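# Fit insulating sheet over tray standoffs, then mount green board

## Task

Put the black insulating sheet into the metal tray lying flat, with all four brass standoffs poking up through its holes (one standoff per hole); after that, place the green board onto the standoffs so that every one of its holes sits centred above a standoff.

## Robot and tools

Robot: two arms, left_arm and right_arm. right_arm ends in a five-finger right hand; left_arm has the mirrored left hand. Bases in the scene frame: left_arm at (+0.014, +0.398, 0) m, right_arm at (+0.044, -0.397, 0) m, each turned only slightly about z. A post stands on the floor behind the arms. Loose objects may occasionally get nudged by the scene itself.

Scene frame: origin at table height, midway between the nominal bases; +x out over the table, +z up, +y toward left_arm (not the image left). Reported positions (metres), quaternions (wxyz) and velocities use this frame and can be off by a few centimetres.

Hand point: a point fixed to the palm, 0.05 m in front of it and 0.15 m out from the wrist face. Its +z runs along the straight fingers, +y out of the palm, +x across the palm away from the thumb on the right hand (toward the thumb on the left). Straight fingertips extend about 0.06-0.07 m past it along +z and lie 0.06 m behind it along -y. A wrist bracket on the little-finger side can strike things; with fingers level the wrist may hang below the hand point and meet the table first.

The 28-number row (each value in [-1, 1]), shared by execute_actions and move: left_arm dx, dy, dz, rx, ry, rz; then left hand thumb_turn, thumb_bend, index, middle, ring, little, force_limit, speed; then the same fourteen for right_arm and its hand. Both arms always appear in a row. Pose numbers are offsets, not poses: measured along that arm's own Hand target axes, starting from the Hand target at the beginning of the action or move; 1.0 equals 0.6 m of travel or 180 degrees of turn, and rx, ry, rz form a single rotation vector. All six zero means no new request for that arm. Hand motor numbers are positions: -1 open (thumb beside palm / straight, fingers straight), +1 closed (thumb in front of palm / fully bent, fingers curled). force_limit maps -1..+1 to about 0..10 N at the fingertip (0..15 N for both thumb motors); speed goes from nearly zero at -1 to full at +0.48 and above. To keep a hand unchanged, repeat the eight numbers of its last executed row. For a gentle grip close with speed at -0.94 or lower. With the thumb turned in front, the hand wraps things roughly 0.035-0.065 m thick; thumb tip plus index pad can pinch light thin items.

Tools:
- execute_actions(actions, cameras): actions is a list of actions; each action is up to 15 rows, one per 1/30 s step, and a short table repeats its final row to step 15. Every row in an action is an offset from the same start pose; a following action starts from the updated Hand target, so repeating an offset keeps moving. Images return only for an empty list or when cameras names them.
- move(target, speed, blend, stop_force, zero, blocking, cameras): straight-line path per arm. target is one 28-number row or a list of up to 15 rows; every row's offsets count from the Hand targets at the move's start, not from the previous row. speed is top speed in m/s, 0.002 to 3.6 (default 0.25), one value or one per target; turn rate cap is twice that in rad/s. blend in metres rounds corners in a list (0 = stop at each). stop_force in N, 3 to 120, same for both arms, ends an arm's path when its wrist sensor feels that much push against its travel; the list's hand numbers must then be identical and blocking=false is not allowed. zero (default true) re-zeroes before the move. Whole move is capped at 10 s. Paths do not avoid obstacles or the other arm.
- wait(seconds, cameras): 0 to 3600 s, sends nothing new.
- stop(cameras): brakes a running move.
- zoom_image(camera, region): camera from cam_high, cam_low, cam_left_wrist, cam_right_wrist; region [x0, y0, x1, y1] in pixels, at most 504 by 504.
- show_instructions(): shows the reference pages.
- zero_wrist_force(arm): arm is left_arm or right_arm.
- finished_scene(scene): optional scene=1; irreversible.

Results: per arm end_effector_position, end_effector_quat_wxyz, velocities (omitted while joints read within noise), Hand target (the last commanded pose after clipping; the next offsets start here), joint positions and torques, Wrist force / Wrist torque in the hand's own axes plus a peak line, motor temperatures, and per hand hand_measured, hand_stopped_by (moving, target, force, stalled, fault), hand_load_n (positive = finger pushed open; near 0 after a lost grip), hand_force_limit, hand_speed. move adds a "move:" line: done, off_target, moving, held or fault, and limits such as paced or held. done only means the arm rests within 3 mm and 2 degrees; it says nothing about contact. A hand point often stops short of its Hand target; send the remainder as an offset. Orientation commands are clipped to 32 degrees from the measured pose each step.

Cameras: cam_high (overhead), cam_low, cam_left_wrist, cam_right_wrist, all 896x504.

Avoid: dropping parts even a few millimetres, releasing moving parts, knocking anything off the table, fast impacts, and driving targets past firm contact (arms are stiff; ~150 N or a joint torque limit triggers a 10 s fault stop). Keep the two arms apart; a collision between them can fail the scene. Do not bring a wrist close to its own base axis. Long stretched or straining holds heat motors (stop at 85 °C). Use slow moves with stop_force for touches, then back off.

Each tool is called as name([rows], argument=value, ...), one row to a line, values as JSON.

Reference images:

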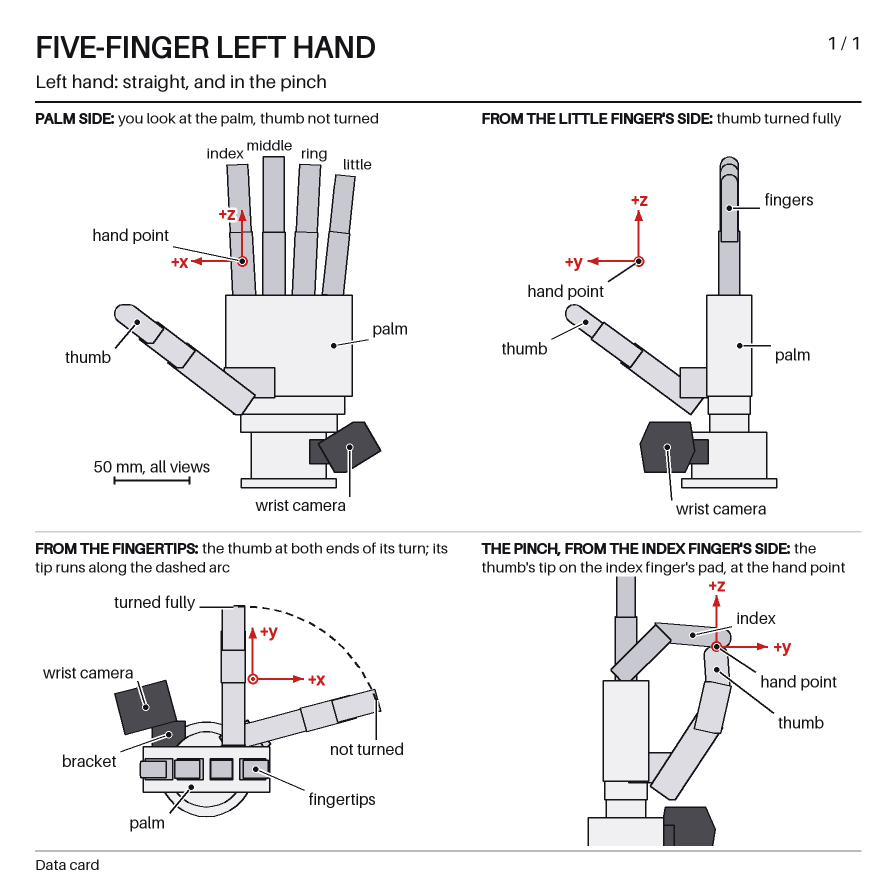

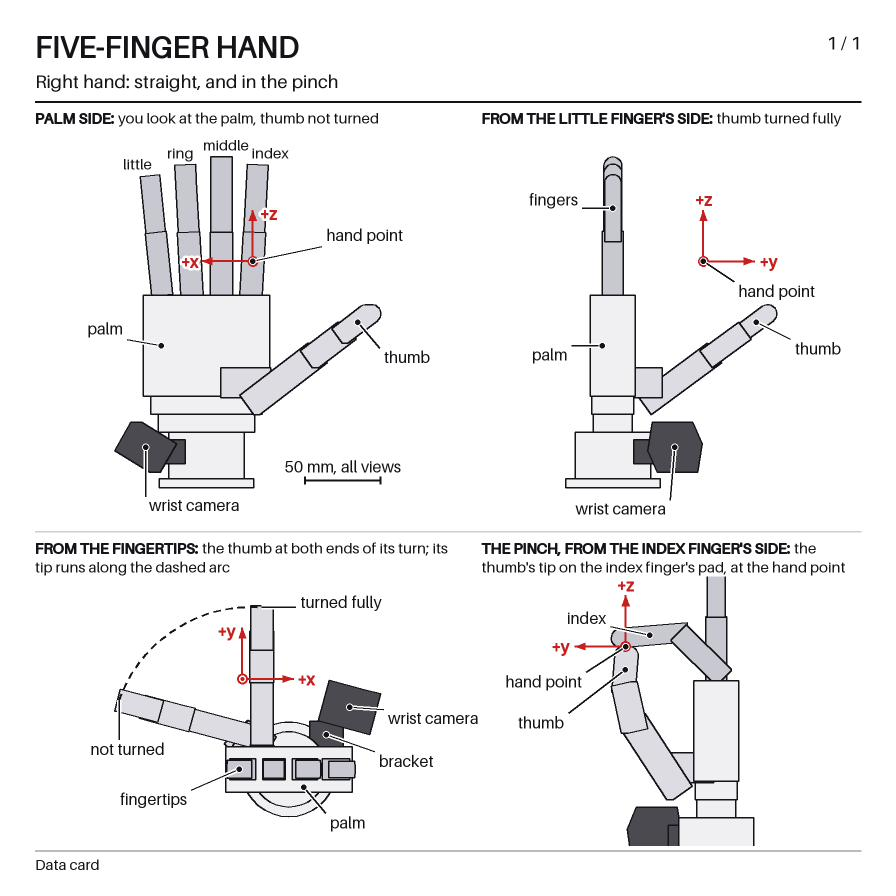

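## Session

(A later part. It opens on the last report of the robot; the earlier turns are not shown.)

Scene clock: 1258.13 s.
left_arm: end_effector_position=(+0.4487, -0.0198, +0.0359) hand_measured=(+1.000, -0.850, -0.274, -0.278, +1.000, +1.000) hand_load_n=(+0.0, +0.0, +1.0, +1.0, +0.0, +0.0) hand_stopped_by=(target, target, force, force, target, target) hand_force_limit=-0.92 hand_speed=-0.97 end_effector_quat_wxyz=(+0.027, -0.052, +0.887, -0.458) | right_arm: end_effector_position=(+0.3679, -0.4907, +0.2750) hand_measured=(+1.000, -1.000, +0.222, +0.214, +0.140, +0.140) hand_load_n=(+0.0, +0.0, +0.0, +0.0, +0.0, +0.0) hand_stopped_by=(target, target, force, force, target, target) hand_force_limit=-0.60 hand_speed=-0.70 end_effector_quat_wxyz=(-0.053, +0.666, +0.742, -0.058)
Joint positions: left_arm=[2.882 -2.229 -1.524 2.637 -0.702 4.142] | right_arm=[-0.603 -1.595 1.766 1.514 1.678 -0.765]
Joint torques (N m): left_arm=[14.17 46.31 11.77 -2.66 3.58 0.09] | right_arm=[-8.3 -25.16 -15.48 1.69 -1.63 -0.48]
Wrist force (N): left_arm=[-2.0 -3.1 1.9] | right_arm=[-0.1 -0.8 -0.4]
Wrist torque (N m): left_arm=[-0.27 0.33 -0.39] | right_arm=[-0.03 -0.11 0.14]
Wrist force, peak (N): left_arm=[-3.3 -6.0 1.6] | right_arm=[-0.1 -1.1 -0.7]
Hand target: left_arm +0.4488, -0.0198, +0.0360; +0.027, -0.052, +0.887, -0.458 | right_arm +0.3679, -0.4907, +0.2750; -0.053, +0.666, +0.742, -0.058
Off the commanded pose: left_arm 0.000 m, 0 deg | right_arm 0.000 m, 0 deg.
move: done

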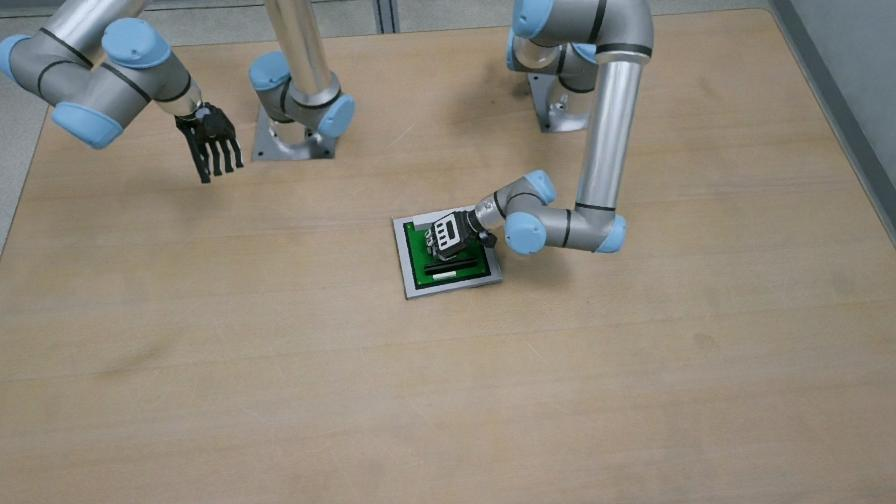

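move(target=[0,0.000386,-0.000543,0,0,0,1,-0.85,-0.15,-0.15,1,1,-0.92,-0.97,0,0,0,0,0,0,1,-1,0.3,0.3,0.14,0.14,-0.6,-0.7], speed=0.01, cameras=["cam_high"])

zoom_image(camera="cam_high", region=[414, 276, 426, 288])

zoom_image(camera="cam_high", region=[403, 221, 415, 233])

zoom_image(camera="cam_high", region=[478, 265, 490, 277])

Scene clock: 1263.80 s.
left_arm: end_effector_position=(+0.4488, -0.0194, +0.0360) hand_measured=(+1.000, -0.850, -0.274, -0.278, +1.000, +1.000) hand_load_n=(+0.0, +0.0, +1.0, +1.0, +0.0, +0.0) hand_stopped_by=(target, target, force, force, target, target) hand_force_limit=-0.92 hand_speed=-0.97 end_effector_quat_wxyz=(+0.027, -0.052, +0.887, -0.458) | right_arm: end_effector_position=(+0.3679, -0.4907, +0.2750) hand_measured=(+1.000, -1.000, +0.222, +0.214, +0.140, +0.140) hand_load_n=(+0.0, +0.0, +0.0, +0.5, +0.0, +0.0) hand_stopped_by=(target, target, force, force, target, target) hand_force_limit=-0.60 hand_speed=-0.70 end_effector_quat_wxyz=(-0.053, +0.666, +0.742, -0.058)
Joint positions: left_arm=[2.883 -2.228 -1.524 2.637 -0.701 4.143] | right_arm=[-0.603 -1.595 1.766 1.514 1.678 -0.765]
Joint torques (N m): left_arm=[3.79 42.17 1.67 -4.43 2.75 -0.61] | right_arm=[-8.34 -24.73 -14.35 1.64 -1.46 -0.4]
Wrist force (N): left_arm=[-4.0 -3.8 1.4] | right_arm=[-0.1 -0.9 -0.6]
Wrist torque (N m): left_arm=[-0.35 0.37 -0.39] | right_arm=[-0.02 -0.11 0.14]
Wrist force, peak (N): left_arm=[-4.2 -4.7 1.4] | right_arm=[0.2 -0.9 -0.8]
Hand target: left_arm +0.4488, -0.0194, +0.0360; +0.027, -0.052, +0.887, -0.458 | right_arm +0.3679, -0.4907, +0.2750; -0.053, +0.666, +0.742, -0.058
Off the commanded pose: left_arm 0.000 m, 0 deg | right_arm 0.000 m, 0 deg.
move: done

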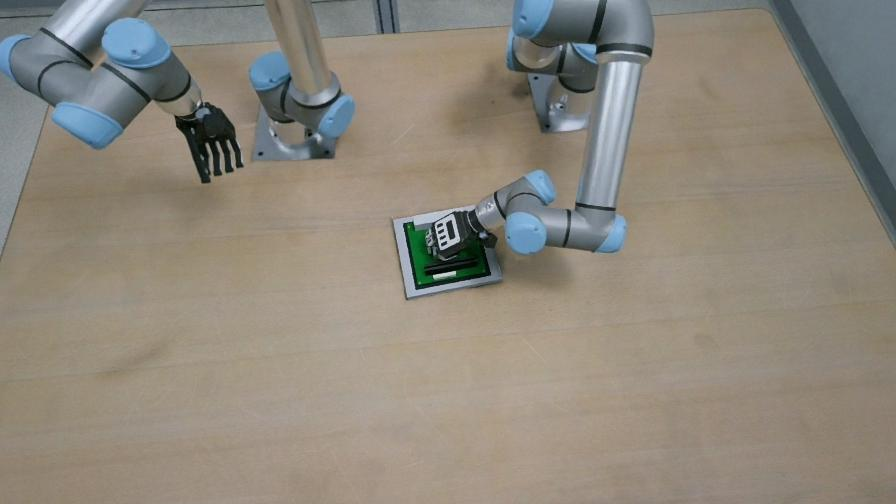

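Scaled by 42.000 from the camera's image (finer frame: 1280x720).

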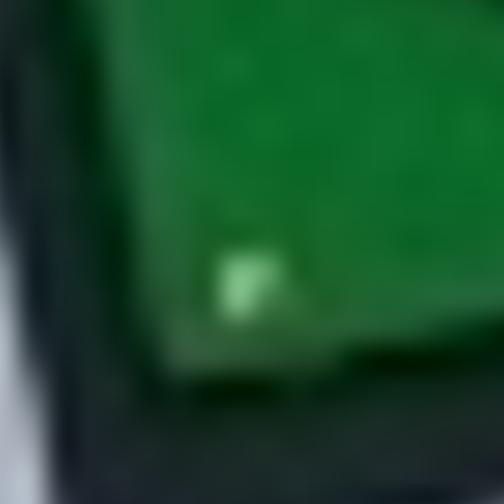

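Scaled by 42.000 from the camera's image (finer frame: 1280x720).

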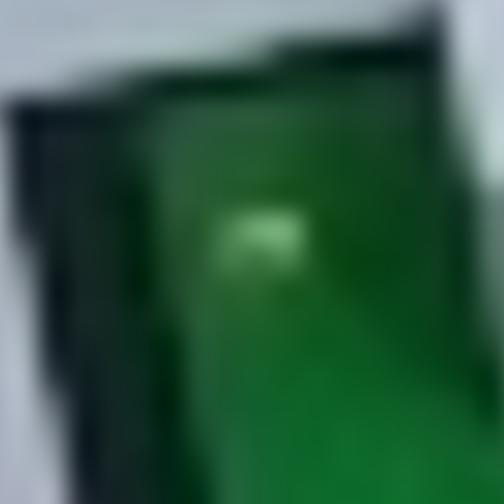

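Scaled by 42.000 from the camera's image (finer frame: 1280x720).

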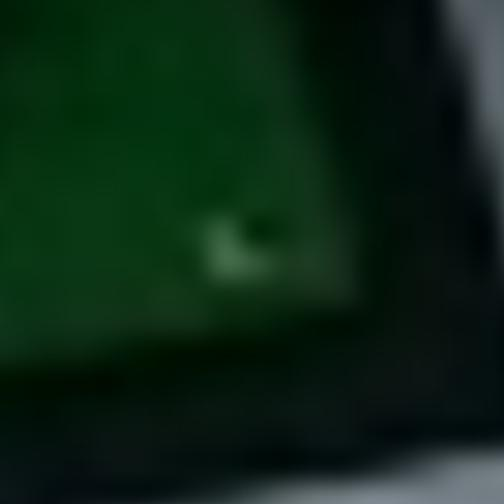

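move([
  [0,0,0,0,0,0,1,-0.85,-0.7,-0.7,1,1,-0.6,-0.85,0,0,0,0,0,0,1,-1,0.3,0.3,0.14,0.14,-0.6,-0.7],
  [0,-0.0272,-0.0193,0,0,0,1,-0.85,-0.7,-0.7,1,1,-0.6,-0.85,0,0,0,0,0,0,1,-1,0.3,0.3,0.14,0.14,-0.6,-0.7],
  [0,-0.163,-0.11586,0,0,0,1,-0.85,-0.7,-0.7,1,1,-0.6,-0.85,0,0,0,0,0,0,1,-1,0.3,0.3,0.14,0.14,-0.6,-0.7],
], speed=[0.05,0.03,0.12], blend=[0,0.005,0], cameras=["cam_high","cam_left_wrist"])

zoom_image(camera="cam_high", region=[400, 215, 500, 295])

Scene clock: 1294.23 s.
left_arm: end_effector_position=(+0.4487, -0.0195, +0.1559) hand_measured=(+1.000, -0.850, -0.700, -0.700, +1.000, +1.000) hand_load_n=(+0.0, +0.0, +0.0, +0.0, +0.0, +0.0) hand_stopped_by=(target, target, target, target, target, target) hand_force_limit=-0.60 hand_speed=-0.85 end_effector_quat_wxyz=(+0.027, -0.052, +0.887, -0.458) | right_arm: end_effector_position=(+0.3679, -0.4907, +0.2750) hand_measured=(+1.000, -1.000, +0.222, +0.214, +0.140, +0.140) hand_load_n=(+0.0, +0.0, +0.0, +0.0, +0.0, +0.0) hand_stopped_by=(target, target, force, force, target, target) hand_force_limit=-0.60 hand_speed=-0.70 end_effector_quat_wxyz=(-0.053, +0.666, +0.742, -0.058)
Joint positions: left_arm=[2.883 -2.096 -1.4 2.381 -0.701 4.143] | right_arm=[-0.603 -1.595 1.766 1.514 1.678 -0.765]
Joint torques (N m): left_arm=[2.55 35.64 6.13 -1.65 -0.62 1.39] | right_arm=[-8.59 -24.27 -15.09 1.73 -1.78 -0.52]
Wrist force (N): left_arm=[-2.7 -2.0 0.3] | right_arm=[0.0 -0.7 -0.5]
Wrist torque (N m): left_arm=[-0.18 0.33 -0.35] | right_arm=[0.00 -0.12 0.15]
Wrist force, peak (N): left_arm=[-4.3 -5.0 1.2] | right_arm=[0.3 -1.1 -0.6]
Hand target: left_arm +0.4487, -0.0195, +0.1560; +0.027, -0.052, +0.887, -0.458 | right_arm +0.3679, -0.4907, +0.2750; -0.053, +0.666, +0.742, -0.058
Off the commanded pose: left_arm 0.000 m, 0 deg | right_arm 0.000 m, 0 deg.
move: done
cam_left_wrist: T_world_to_cam=[[-0.17586, -0.60347, 0.77775, -0.05577], [-0.88141, 0.44836, 0.14859, 0.37728], [-0.43839, -0.65939, -0.61076, 0.39485]] pos_world=[0.49583, 0.05755, 0.22847]

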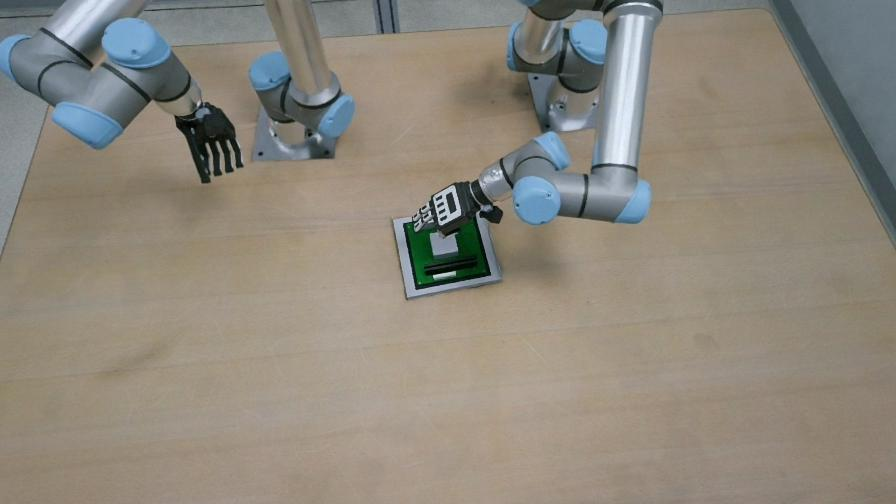

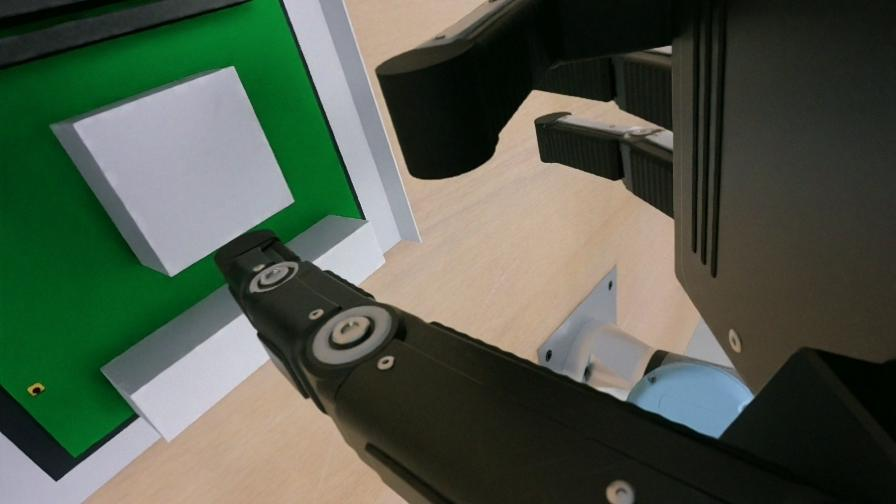

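Scaled by 5.040 from the camera's image (finer frame: 1280x720).

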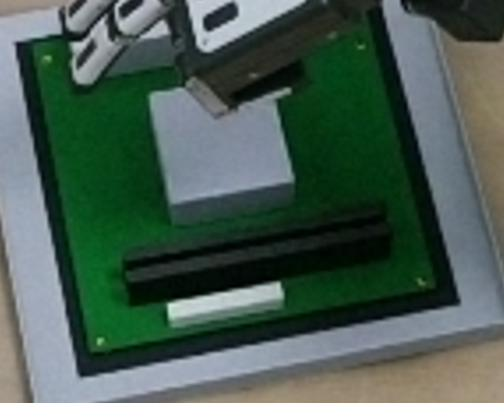

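zoom_image(camera="cam_left_wrist", region=[0, 350, 80, 430])

zoom_image(camera="cam_high", region=[465, 218, 477, 230])

Scaled by 6.300 from the camera's image (finer frame: 1280x720).

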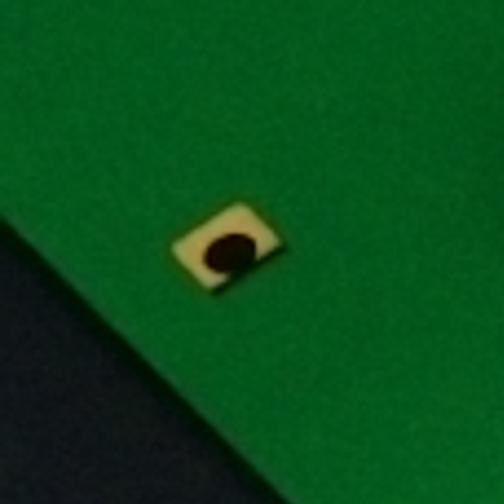

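Scaled by 42.000 from the camera's image (finer frame: 1280x720).

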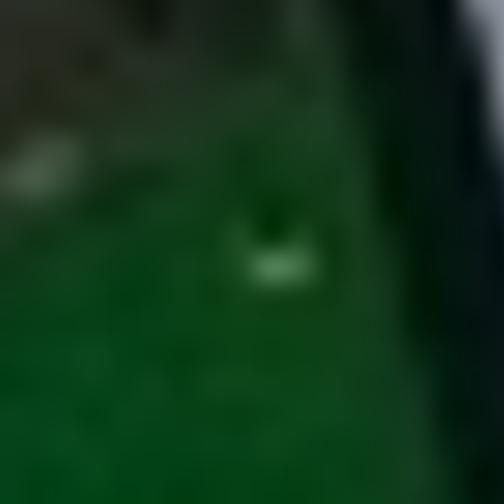

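zoom_image(camera="cam_left_wrist", region=[24, 378, 48, 402])

Scaled by 21.000 from the camera's image (finer frame: 1280x720).

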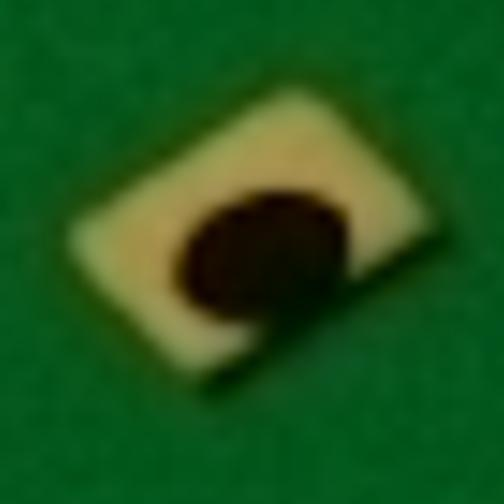

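move(target=[-0.009217,0.04798,-0.06751,0,0,0,1,-0.85,-0.7,-0.7,1,1,-0.6,-0.85,0,0,0,0,0,0,1,-1,0.3,0.3,0.14,0.14,-0.6,-0.7], speed=0.12, cameras=["cam_left_wrist"])

Scene clock: 1349.57 s.
left_arm: end_effector_position=(+0.4484, +0.0305, +0.1560) hand_measured=(+1.000, -0.850, -0.700, -0.700, +1.000, +1.000) hand_load_n=(+0.0, +0.0, +0.0, +0.0, +0.0, +0.0) hand_stopped_by=(target, target, target, target, target, target) hand_force_limit=-0.60 hand_speed=-0.85 end_effector_quat_wxyz=(+0.027, -0.052, +0.887, -0.458) | right_arm: end_effector_position=(+0.3679, -0.4907, +0.2750) hand_measured=(+1.000, -1.000, +0.222, +0.214, +0.140, +0.140) hand_load_n=(+0.0, +0.0, +0.5, +0.0, +0.0, +0.0) hand_stopped_by=(target, target, force, force, target, target) hand_force_limit=-0.60 hand_speed=-0.70 end_effector_quat_wxyz=(-0.053, +0.666, +0.742, -0.058)
Joint positions: left_arm=[2.985 -2.064 -1.48 2.312 -0.662 4.293] | right_arm=[-0.603 -1.595 1.766 1.514 1.678 -0.765]
Joint torques (N m): left_arm=[-1.03 28.04 24.72 -0.28 -1.63 1.19] | right_arm=[-7.48 -24.88 -14.33 1.87 -1.73 -0.3]
Wrist force (N): left_arm=[-2.9 -2.3 0.1] | right_arm=[0.1 -0.9 -0.6]
Wrist torque (N m): left_arm=[-0.20 0.33 -0.24] | right_arm=[-0.03 -0.13 0.14]
Wrist force, peak (N): left_arm=[-2.6 -2.9 1.3] | right_arm=[-0.1 -0.9 -0.8]
Hand target: left_arm +0.4484, +0.0305, +0.1560; +0.027, -0.052, +0.887, -0.458 | right_arm +0.3679, -0.4907, +0.2750; -0.053, +0.666, +0.742, -0.058
Off the commanded pose: left_arm 0.000 m, 0 deg | right_arm 0.000 m, 0 deg.
move: done
cam_left_wrist: T_world_to_cam=[[-0.17561, -0.60351, 0.77777, -0.02581], [-0.88141, 0.44829, 0.14884, 0.3544], [-0.43849, -0.6594, -0.61067, 0.4278]] pos_world=[0.49543, 0.10765, 0.22857]

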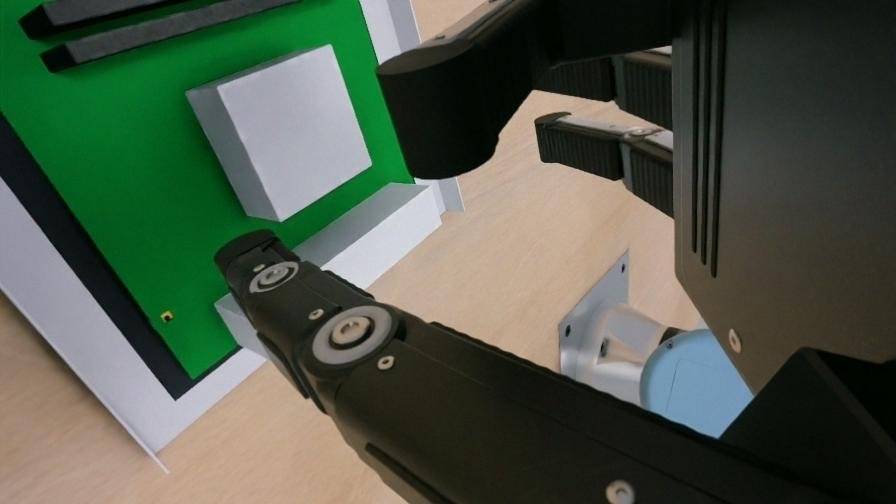

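zoom_image(camera="cam_left_wrist", region=[155, 304, 179, 328])

move(target=[0.0339,-0.13186,0.18553,0,0,0,1,-0.85,-0.7,-0.7,1,1,-0.6,-0.85,0,0,0,0,0,0,1,-1,0.3,0.3,0.14,0.14,-0.6,-0.7], speed=0.15, cameras=["cam_left_wrist"])

Scaled by 21.000 from the camera's image (finer frame: 1280x720).

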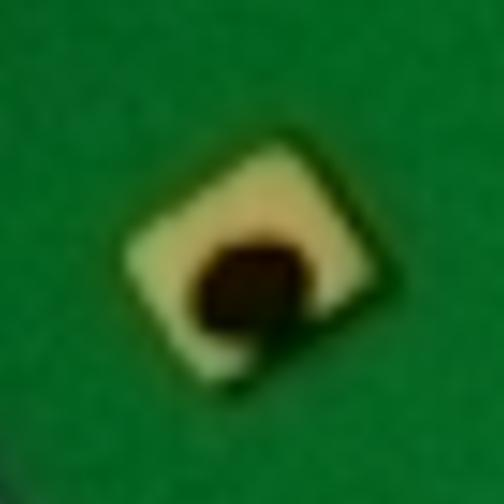

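Scene clock: 1355.27 s.
left_arm: end_effector_position=(+0.4441, -0.1074, +0.1559) hand_measured=(+1.000, -0.850, -0.700, -0.700, +1.000, +1.000) hand_load_n=(+0.0, +0.0, +0.0, +0.0, +0.0, +0.0) hand_stopped_by=(target, target, target, target, target, target) hand_force_limit=-0.60 hand_speed=-0.85 end_effector_quat_wxyz=(+0.027, -0.052, +0.887, -0.458) | right_arm: end_effector_position=(+0.3679, -0.4907, +0.2750) hand_measured=(+1.000, -1.000, +0.222, +0.214, +0.140, +0.140) hand_load_n=(+0.0, +0.0, +0.0, +0.0, +0.5, +0.0) hand_stopped_by=(target, target, force, force, target, target) hand_force_limit=-0.60 hand_speed=-0.70 end_effector_quat_wxyz=(-0.053, +0.666, +0.742, -0.058)
Joint positions: left_arm=[2.718 -2.174 -1.24 2.454 -0.786 3.933] | right_arm=[-0.603 -1.595 1.766 1.514 1.678 -0.765]
Joint torques (N m): left_arm=[1.43 41.16 16.24 -3.04 3.32 -0.95] | right_arm=[-8.3 -24.33 -15.65 1.9 -1.65 -0.35]
Wrist force (N): left_arm=[-2.5 -2.0 0.6] | right_arm=[0.1 -0.7 -0.8]
Wrist torque (N m): left_arm=[-0.19 0.28 -0.39] | right_arm=[0.01 -0.13 0.15]
Wrist force, peak (N): left_arm=[-2.6 -2.8 1.7] | right_arm=[0.0 -0.9 -0.8]
Hand target: left_arm +0.4441, -0.1075, +0.1559; +0.027, -0.052, +0.887, -0.458 | right_arm +0.3679, -0.4907, +0.2750; -0.053, +0.666, +0.742, -0.058
Off the commanded pose: left_arm 0.000 m, 0 deg | right_arm 0.000 m, 0 deg.
move: done
cam_left_wrist: T_world_to_cam=[[-0.17569, -0.6036, 0.77769, -0.10971], [-0.88139, 0.44832, 0.14884, 0.41248], [-0.43849, -0.6593, -0.61077, 0.33489]] pos_world=[0.49113, -0.03035, 0.22847]

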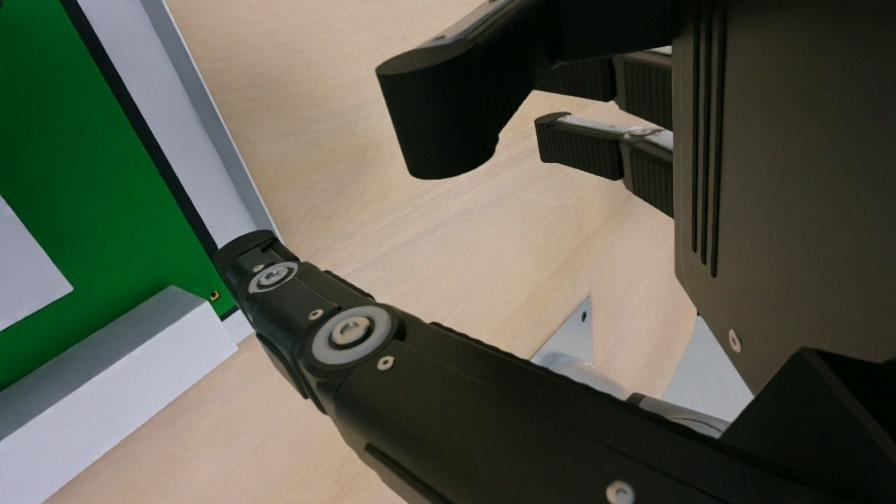

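zoom_image(camera="cam_left_wrist", region=[202, 284, 226, 308])

move(target=[-0.231,-0.01975,0.02778,0,0,0,1,-0.85,-0.7,-0.7,1,1,-0.6,-0.85,0,0,0,0,0,0,1,-1,0.3,0.3,0.14,0.14,-0.6,-0.7], speed=0.15, cameras=["cam_left_wrist"])

Scaled by 21.000 from the camera's image (finer frame: 1280x720).

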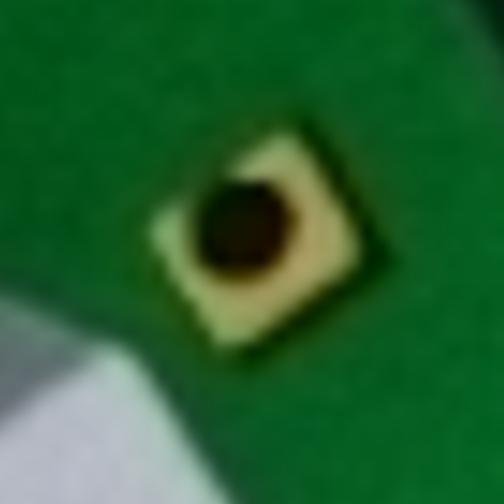

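Scene clock: 1361.57 s.
left_arm: end_effector_position=(+0.5841, -0.1116, +0.1560) hand_measured=(+1.000, -0.850, -0.700, -0.700, +1.000, +1.000) hand_load_n=(+0.0, +0.0, -0.5, +0.0, +0.0, +0.0) hand_stopped_by=(target, target, target, target, target, target) hand_force_limit=-0.60 hand_speed=-0.85 end_effector_quat_wxyz=(+0.027, -0.052, +0.887, -0.458) | right_arm: end_effector_position=(+0.3679, -0.4907, +0.2750) hand_measured=(+1.000, -1.000, +0.222, +0.214, +0.140, +0.140) hand_load_n=(+0.0, +0.0, +0.0, +0.0, +0.0, +0.0) hand_stopped_by=(target, target, force, force, target, target) hand_force_limit=-0.60 hand_speed=-0.70 end_effector_quat_wxyz=(-0.053, +0.666, +0.742, -0.058)
Joint positions: left_arm=[2.795 -2.548 -0.591 2.111 -0.744 4.026] | right_arm=[-0.603 -1.595 1.766 1.514 1.678 -0.765]
Joint torques (N m): left_arm=[-11.74 44.35 28.35 -0.95 -1.77 -1.39] | right_arm=[-7.46 -24.41 -14.17 1.74 -1.7 -0.32]
Wrist force (N): left_arm=[-2.8 -2.0 0.6] | right_arm=[0.0 -0.9 -0.4]
Wrist torque (N m): left_arm=[-0.23 0.35 -0.34] | right_arm=[-0.04 -0.12 0.14]
Wrist force, peak (N): left_arm=[-4.3 -2.0 0.6] | right_arm=[0.1 -1.0 -0.8]
Hand target: left_arm +0.5841, -0.1117, +0.1560; +0.027, -0.052, +0.887, -0.458 | right_arm +0.3679, -0.4907, +0.2750; -0.053, +0.666, +0.742, -0.058
Off the commanded pose: left_arm 0.000 m, 0 deg | right_arm 0.000 m, 0 deg.
move: done
cam_left_wrist: T_world_to_cam=[[-0.17561, -0.60351, 0.77777, -0.08778], [-0.88141, 0.44829, 0.14884, 0.53784], [-0.43849, -0.6594, -0.61067, 0.39359]] pos_world=[0.63123, -0.03455, 0.22857]

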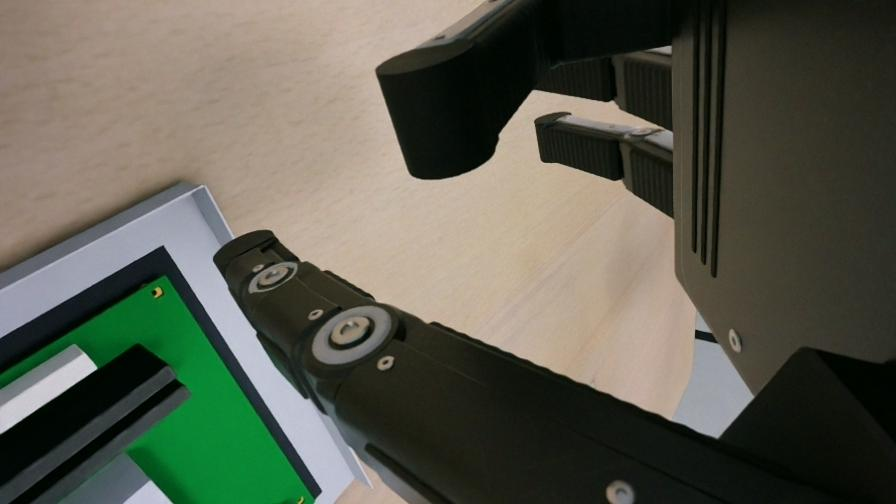

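zoom_image(camera="cam_left_wrist", region=[144, 280, 168, 304])

move(target=[-0.03372,0.13189,-0.18557,0,0,0,1,-0.85,-0.7,-0.7,1,1,-0.6,-0.85,0,0,0,0,0,0,1,-1,0.3,0.3,0.14,0.14,-0.6,-0.7], speed=0.15, cameras=["cam_left_wrist"])

Scaled by 21.000 from the camera's image (finer frame: 1280x720).

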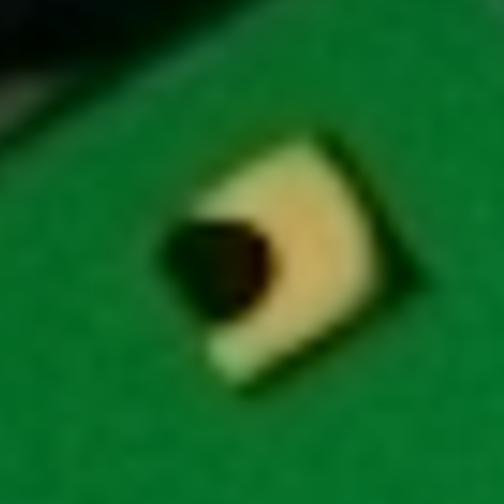

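Scene clock: 1368.10 s.
left_arm: end_effector_position=(+0.5883, +0.0263, +0.1561) hand_measured=(+1.000, -0.850, -0.700, -0.700, +1.000, +1.000) hand_load_n=(+0.0, +0.0, +0.0, +0.0, +0.0, +0.0) hand_stopped_by=(target, target, target, target, target, target) hand_force_limit=-0.60 hand_speed=-0.85 end_effector_quat_wxyz=(+0.027, -0.052, +0.887, -0.458) | right_arm: end_effector_position=(+0.3679, -0.4907, +0.2750) hand_measured=(+1.000, -1.000, +0.222, +0.214, +0.140, +0.140) hand_load_n=(+0.0, +0.0, +0.0, +0.0, +0.0, +0.0) hand_stopped_by=(target, target, force, force, target, target) hand_force_limit=-0.60 hand_speed=-0.70 end_effector_quat_wxyz=(-0.053, +0.666, +0.742, -0.058)
Joint positions: left_arm=[3.01 -2.399 -0.92 2.057 -0.654 4.331] | right_arm=[-0.603 -1.595 1.766 1.514 1.678 -0.765]
Joint torques (N m): left_arm=[-1.28 41.25 21.74 -0.03 -1.54 1.22] | right_arm=[-8.99 -25.85 -14.02 1.82 -1.62 -0.2]
Wrist force (N): left_arm=[-2.7 -1.8 0.4] | right_arm=[0.1 -0.7 -0.6]
Wrist torque (N m): left_arm=[-0.18 0.32 -0.23] | right_arm=[0.00 -0.14 0.15]
Wrist force, peak (N): left_arm=[-2.7 -3.0 1.5] | right_arm=[-0.2 -1.2 -0.5]
Hand target: left_arm +0.5883, +0.0264, +0.1560; +0.027, -0.052, +0.887, -0.458 | right_arm +0.3679, -0.4907, +0.2750; -0.053, +0.666, +0.742, -0.058
Off the commanded pose: left_arm 0.000 m, 0 deg | right_arm 0.000 m, 0 deg.
move: done
cam_left_wrist: T_world_to_cam=[[-0.17561, -0.60351, 0.77777, -0.00383], [-0.88141, 0.44829, 0.14884, 0.47966], [-0.43849, -0.6594, -0.61067, 0.48649]] pos_world=[0.63543, 0.10345, 0.22867]

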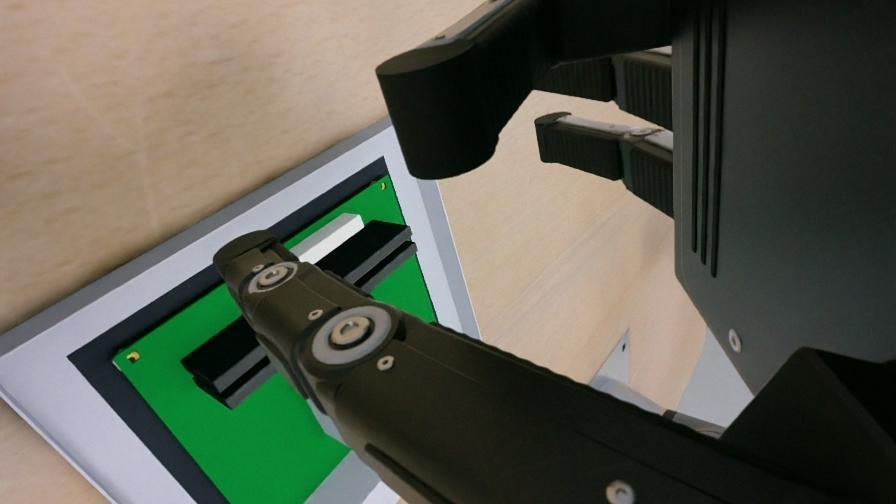

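zoom_image(camera="cam_left_wrist", region=[121, 345, 145, 369])

zoom_image(camera="cam_left_wrist", region=[371, 174, 395, 198])

Scaled by 21.000 from the camera's image (finer frame: 1280x720).

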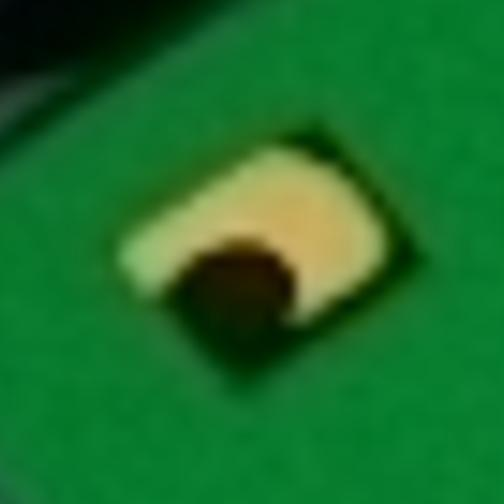

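Scaled by 21.000 from the camera's image (finer frame: 1280x720).

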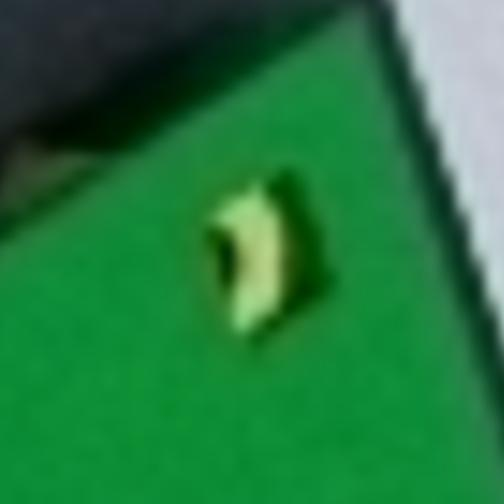

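move([
  [0.2397,-0.02904,0.04086,0,0,0,1,-0.85,-0.7,-0.7,1,1,-0.6,-0.85,0,0,0,0,0,0,1,-1,0.3,0.3,0.14,0.14,-0.6,-0.7],
  [0.2397,0.10681,0.13741,0,0,0,1,-0.85,-0.7,-0.7,1,1,-0.6,-0.85,0,0,0,0,0,0,1,-1,0.3,0.3,0.14,0.14,-0.6,-0.7],
  [0.2397,0.13398,0.15672,0,0,0,1,-0.85,-0.7,-0.7,1,1,-0.6,-0.85,0,0,0,0,0,0,1,-1,0.3,0.3,0.14,0.14,-0.6,-0.7],
], speed=[0.15,0.1,0.03], blend=[0,0.005,0], cameras=["cam_high","cam_left_wrist"])

zoom_image(camera="cam_high", region=[414, 276, 426, 288])

zoom_image(camera="cam_high", region=[403, 221, 415, 233])

zoom_image(camera="cam_high", region=[478, 265, 490, 277])

Scene clock: 1437.17 s.
left_arm: end_effector_position=(+0.4490, -0.0202, +0.0358) hand_measured=(+1.000, -0.850, -0.700, -0.700, +1.000, +1.000) hand_load_n=(+0.0, +0.0, +0.0, +0.0, +0.0, +0.0) hand_stopped_by=(target, target, target, target, target, target) hand_force_limit=-0.60 hand_speed=-0.85 end_effector_quat_wxyz=(+0.027, -0.052, +0.887, -0.458) | right_arm: end_effector_position=(+0.3679, -0.4907, +0.2750) hand_measured=(+1.000, -1.000, +0.222, +0.214, +0.140, +0.140) hand_load_n=(+0.0, +0.0, +0.0, +0.5, +0.0, +0.0) hand_stopped_by=(target, target, force, force, target, target) hand_force_limit=-0.60 hand_speed=-0.70 end_effector_quat_wxyz=(-0.053, +0.666, +0.742, -0.058)
Joint positions: left_arm=[2.882 -2.23 -1.522 2.638 -0.702 4.141] | right_arm=[-0.603 -1.595 1.766 1.514 1.678 -0.765]
Joint torques (N m): left_arm=[1.97 46.14 16.21 -4.24 3.41 -0.85] | right_arm=[-7.61 -24.54 -14.92 1.84 -1.7 0.02]
Wrist force (N): left_arm=[-2.7 -2.2 0.4] | right_arm=[-0.1 -0.9 -0.5]
Wrist torque (N m): left_arm=[-0.24 0.31 -0.37] | right_arm=[-0.03 -0.10 0.13]
Wrist force, peak (N): left_arm=[-2.7 -3.4 -0.7] | right_arm=[0.4 -1.1 -0.4]
Hand target: left_arm +0.4490, -0.0202, +0.0360; +0.027, -0.052, +0.887, -0.458 | right_arm +0.3679, -0.4907, +0.2750; -0.053, +0.666, +0.742, -0.058
Off the commanded pose: left_arm 0.000 m, 0 deg | right_arm 0.000 m, 0 deg.
move: done
cam_left_wrist: T_world_to_cam=[[-0.17561, -0.60351, 0.77777, 0.03729], [-0.88141, 0.44829, 0.14884, 0.39565], [-0.43849, -0.6594, -0.61067, 0.32122]] pos_world=[0.49613, 0.05695, 0.10827]

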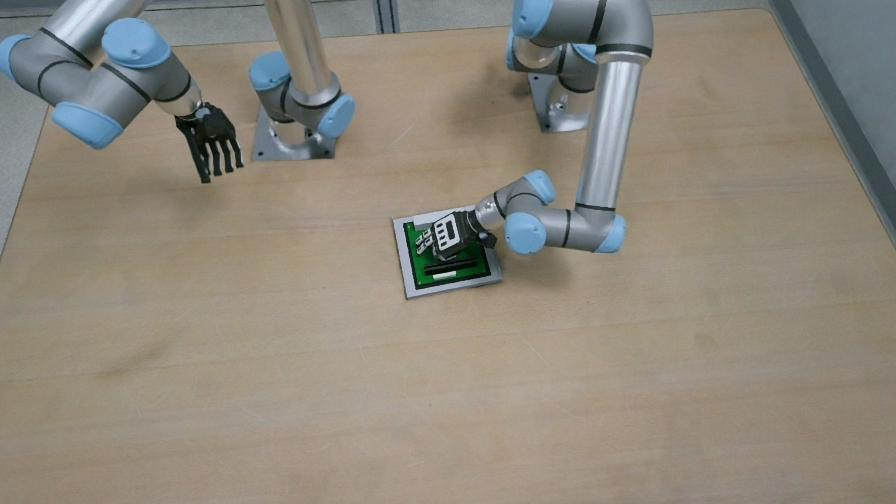

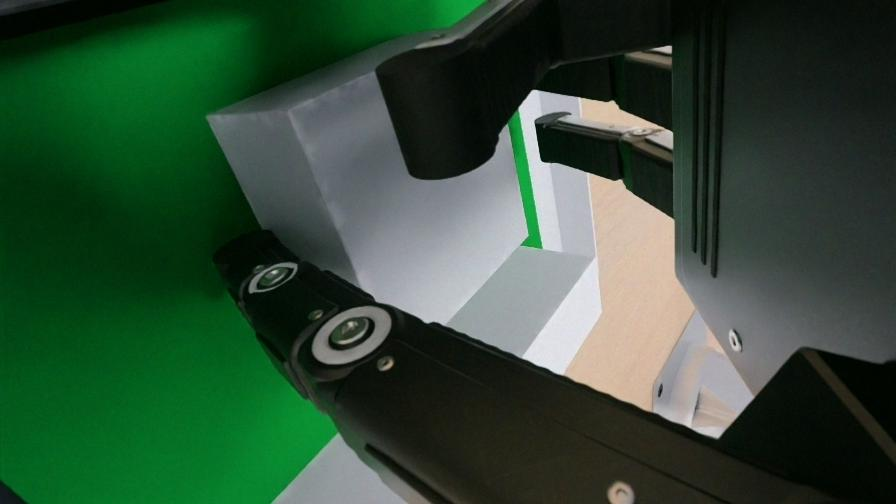

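Scaled by 42.000 from the camera's image (finer frame: 1280x720).

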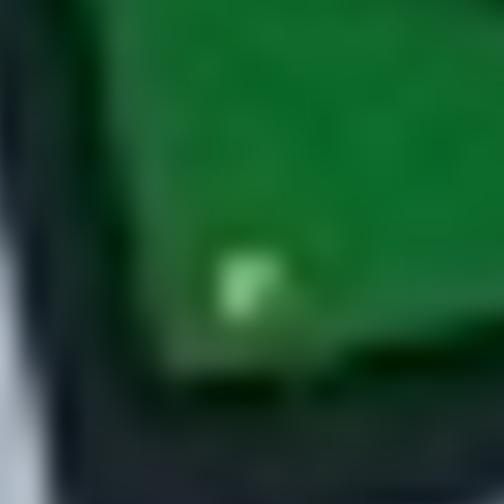

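Scaled by 42.000 from the camera's image (finer frame: 1280x720).

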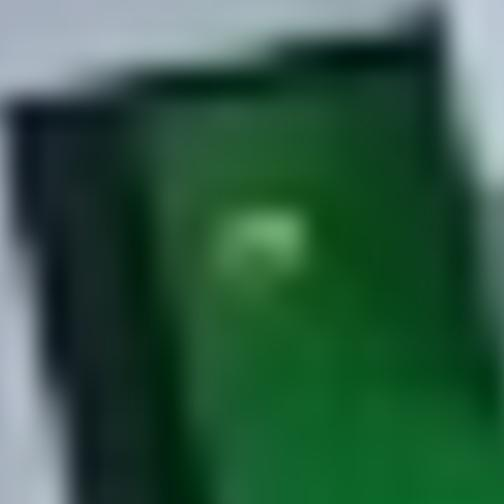

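Scaled by 42.000 from the camera's image (finer frame: 1280x720).

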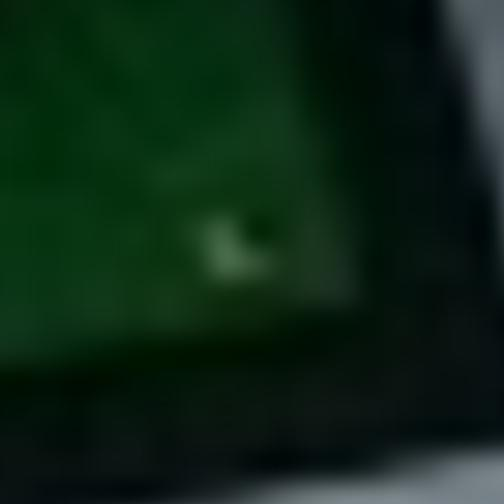

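move(target=[0,0,0,0,0,0,1,-0.85,-0.35,-0.35,1,1,-0.6,-0.85,0,0,0,0,0,0,1,-1,0.3,0.3,0.14,0.14,-0.6,-0.7])

move(target=[0,0,0,0,0,0,1,-0.85,-0.1,-0.1,1,1,-0.92,-0.97,0,0,0,0,0,0,1,-1,0.3,0.3,0.14,0.14,-0.6,-0.7])

move(target=[0,0,0,0,0,0,1,-0.5,-0.1,-0.1,1,1,-0.92,-0.96,0,0,0,0,0,0,1,-1,0.3,0.3,0.14,0.14,-0.6,-0.7], cameras=["cam_high"])

zoom_image(camera="cam_high", region=[403, 221, 415, 233])

Scene clock: 1443.17 s.
left_arm: end_effector_position=(+0.4490, -0.0202, +0.0360) hand_measured=(+1.000, -0.850, -0.350, -0.350, +1.000, +1.000) hand_load_n=(+0.0, +0.0, +0.0, +0.5, +0.0, +0.0) hand_stopped_by=(target, target, target, target, target, target) hand_force_limit=-0.60 hand_speed=-0.85 end_effector_quat_wxyz=(+0.027, -0.052, +0.887, -0.458) | right_arm: end_effector_position=(+0.3679, -0.4907, +0.2750) hand_measured=(+1.000, -1.000, +0.222, +0.214, +0.140, +0.140) hand_load_n=(+0.0, -0.5, +0.0, +0.0, +0.0, +0.0) hand_stopped_by=(target, target, force, force, target, target) hand_force_limit=-0.60 hand_speed=-0.70 end_effector_quat_wxyz=(-0.053, +0.666, +0.742, -0.058)
Joint positions: left_arm=[2.882 -2.229 -1.522 2.637 -0.702 4.141] | right_arm=[-0.603 -1.595 1.766 1.514 1.678 -0.765]
Joint torques (N m): left_arm=[-11.88 45.95 26.38 -3.97 1.86 -0.86] | right_arm=[-8.66 -24.76 -13.6 1.94 -1.81 0.09]
Wrist force (N): left_arm=[-2.7 -2.5 0.5] | right_arm=[0.1 -0.6 -0.6]
Wrist torque (N m): left_arm=[-0.28 0.33 -0.37] | right_arm=[0.01 -0.14 0.16]
Wrist force, peak (N): left_arm=[-3.0 -2.4 0.4] | right_arm=[0.0 -1.0 -0.8]
Hand target: left_arm +0.4490, -0.0202, +0.0360; +0.027, -0.052, +0.887, -0.458 | right_arm +0.3679, -0.4907, +0.2750; -0.053, +0.666, +0.742, -0.058
Off the commanded pose: left_arm 0.000 m, 0 deg | right_arm 0.000 m, 0 deg.
move: done

Scene clock: 1444.40 s.
left_arm: end_effector_position=(+0.4490, -0.0202, +0.0360) hand_measured=(+1.000, -0.850, -0.264, -0.270, +1.000, +1.000) hand_load_n=(+0.0, +0.0, +1.0, +0.5, +0.0, +0.0) hand_stopped_by=(target, target, force, force, target, target) hand_force_limit=-0.92 hand_speed=-0.97 end_effector_quat_wxyz=(+0.027, -0.052, +0.887, -0.458) | right_arm: end_effector_position=(+0.3679, -0.4907, +0.2750) hand_measured=(+1.000, -1.000, +0.222, +0.214, +0.140, +0.140) hand_load_n=(+0.0, +0.0, +0.0, +0.0, +0.0, +0.0) hand_stopped_by=(target, target, force, force, target, target) hand_force_limit=-0.60 hand_speed=-0.70 end_effector_quat_wxyz=(-0.053, +0.666, +0.742, -0.058)
Joint positions: left_arm=[2.882 -2.229 -1.522 2.637 -0.702 4.141] | right_arm=[-0.603 -1.595 1.766 1.514 1.678 -0.765]
Joint torques (N m): left_arm=[-11.85 44.59 26.8 -4.05 1.26 -0.52] | right_arm=[-8.58 -24.49 -14.79 2.16 -1.55 -0.13]
Wrist force (N): left_arm=[-2.8 -3.2 1.2] | right_arm=[0.1 -0.8 -0.3]
Wrist torque (N m): left_arm=[-0.31 0.34 -0.37] | right_arm=[-0.02 -0.15 0.15]
Wrist force, peak (N): left_arm=[-2.9 -3.3 1.2] | right_arm=[0.1 -1.1 -0.7]
Hand target: left_arm +0.4490, -0.0202, +0.0360; +0.027, -0.052, +0.887, -0.458 | right_arm +0.3679, -0.4907, +0.2750; -0.053, +0.666, +0.742, -0.058
Off the commanded pose: left_arm 0.000 m, 0 deg | right_arm 0.000 m, 0 deg.
move: done

Scene clock: 1447.57 s.
left_arm: end_effector_position=(+0.4490, -0.0202, +0.0360) hand_measured=(+1.000, -0.676, -0.264, -0.270, +1.000, +1.000) hand_load_n=(+0.0, +0.5, +1.0, +0.5, +0.0, +0.0) hand_stopped_by=(target, force, force, force, target, target) hand_force_limit=-0.92 hand_speed=-0.96 end_effector_quat_wxyz=(+0.027, -0.052, +0.887, -0.458) | right_arm: end_effector_position=(+0.3679, -0.4907, +0.2750) hand_measured=(+1.000, -1.000, +0.222, +0.214, +0.140, +0.140) hand_load_n=(+0.0, -0.5, +0.0, +0.0, +0.0, +0.0) hand_stopped_by=(target, target, force, force, target, target) hand_force_limit=-0.60 hand_speed=-0.70 end_effector_quat_wxyz=(-0.053, +0.666, +0.742, -0.058)
Joint positions: left_arm=[2.882 -2.229 -1.522 2.637 -0.702 4.141] | right_arm=[-0.603 -1.595 1.766 1.514 1.678 -0.765]
Joint torques (N m): left_arm=[-12.56 43.27 25.98 -4.06 0.06 -0.02] | right_arm=[-7.4 -24.2 -15.56 2.26 -1.72 0.11]
Wrist force (N): left_arm=[-2.9 -2.6 1.1] | right_arm=[0.2 -0.7 -0.6]
Wrist torque (N m): left_arm=[-0.28 0.36 -0.38] | right_arm=[0.00 -0.16 0.16]
Wrist force, peak (N): left_arm=[-3.1 -3.5 1.3] | right_arm=[-0.2 -1.1 -0.6]
Hand target: left_arm +0.4490, -0.0202, +0.0360; +0.027, -0.052, +0.887, -0.458 | right_arm +0.3679, -0.4907, +0.2750; -0.053, +0.666, +0.742, -0.058
Off the commanded pose: left_arm 0.000 m, 0 deg | right_arm 0.000 m, 0 deg.
move: done

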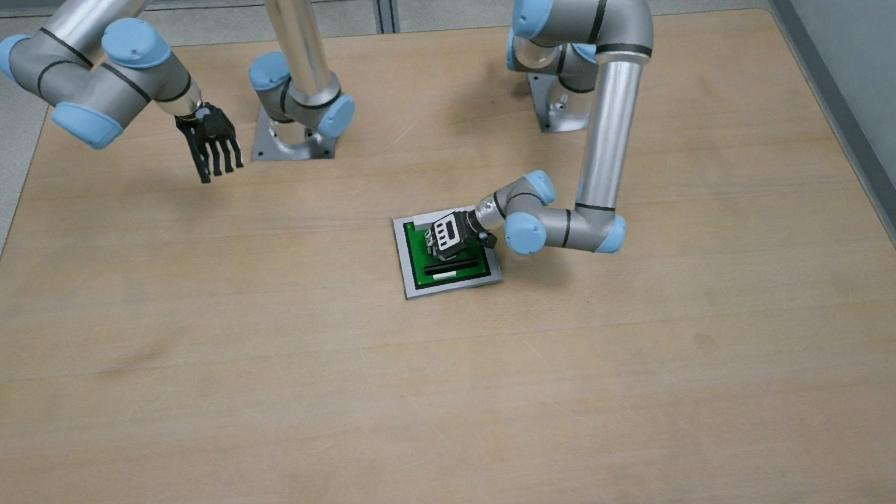

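Scaled by 42.000 from the camera's image (finer frame: 1280x720).

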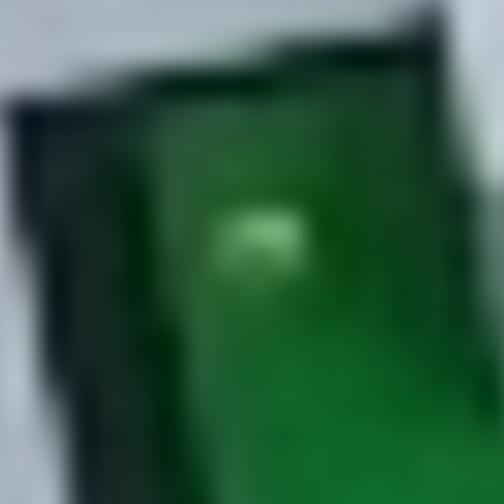

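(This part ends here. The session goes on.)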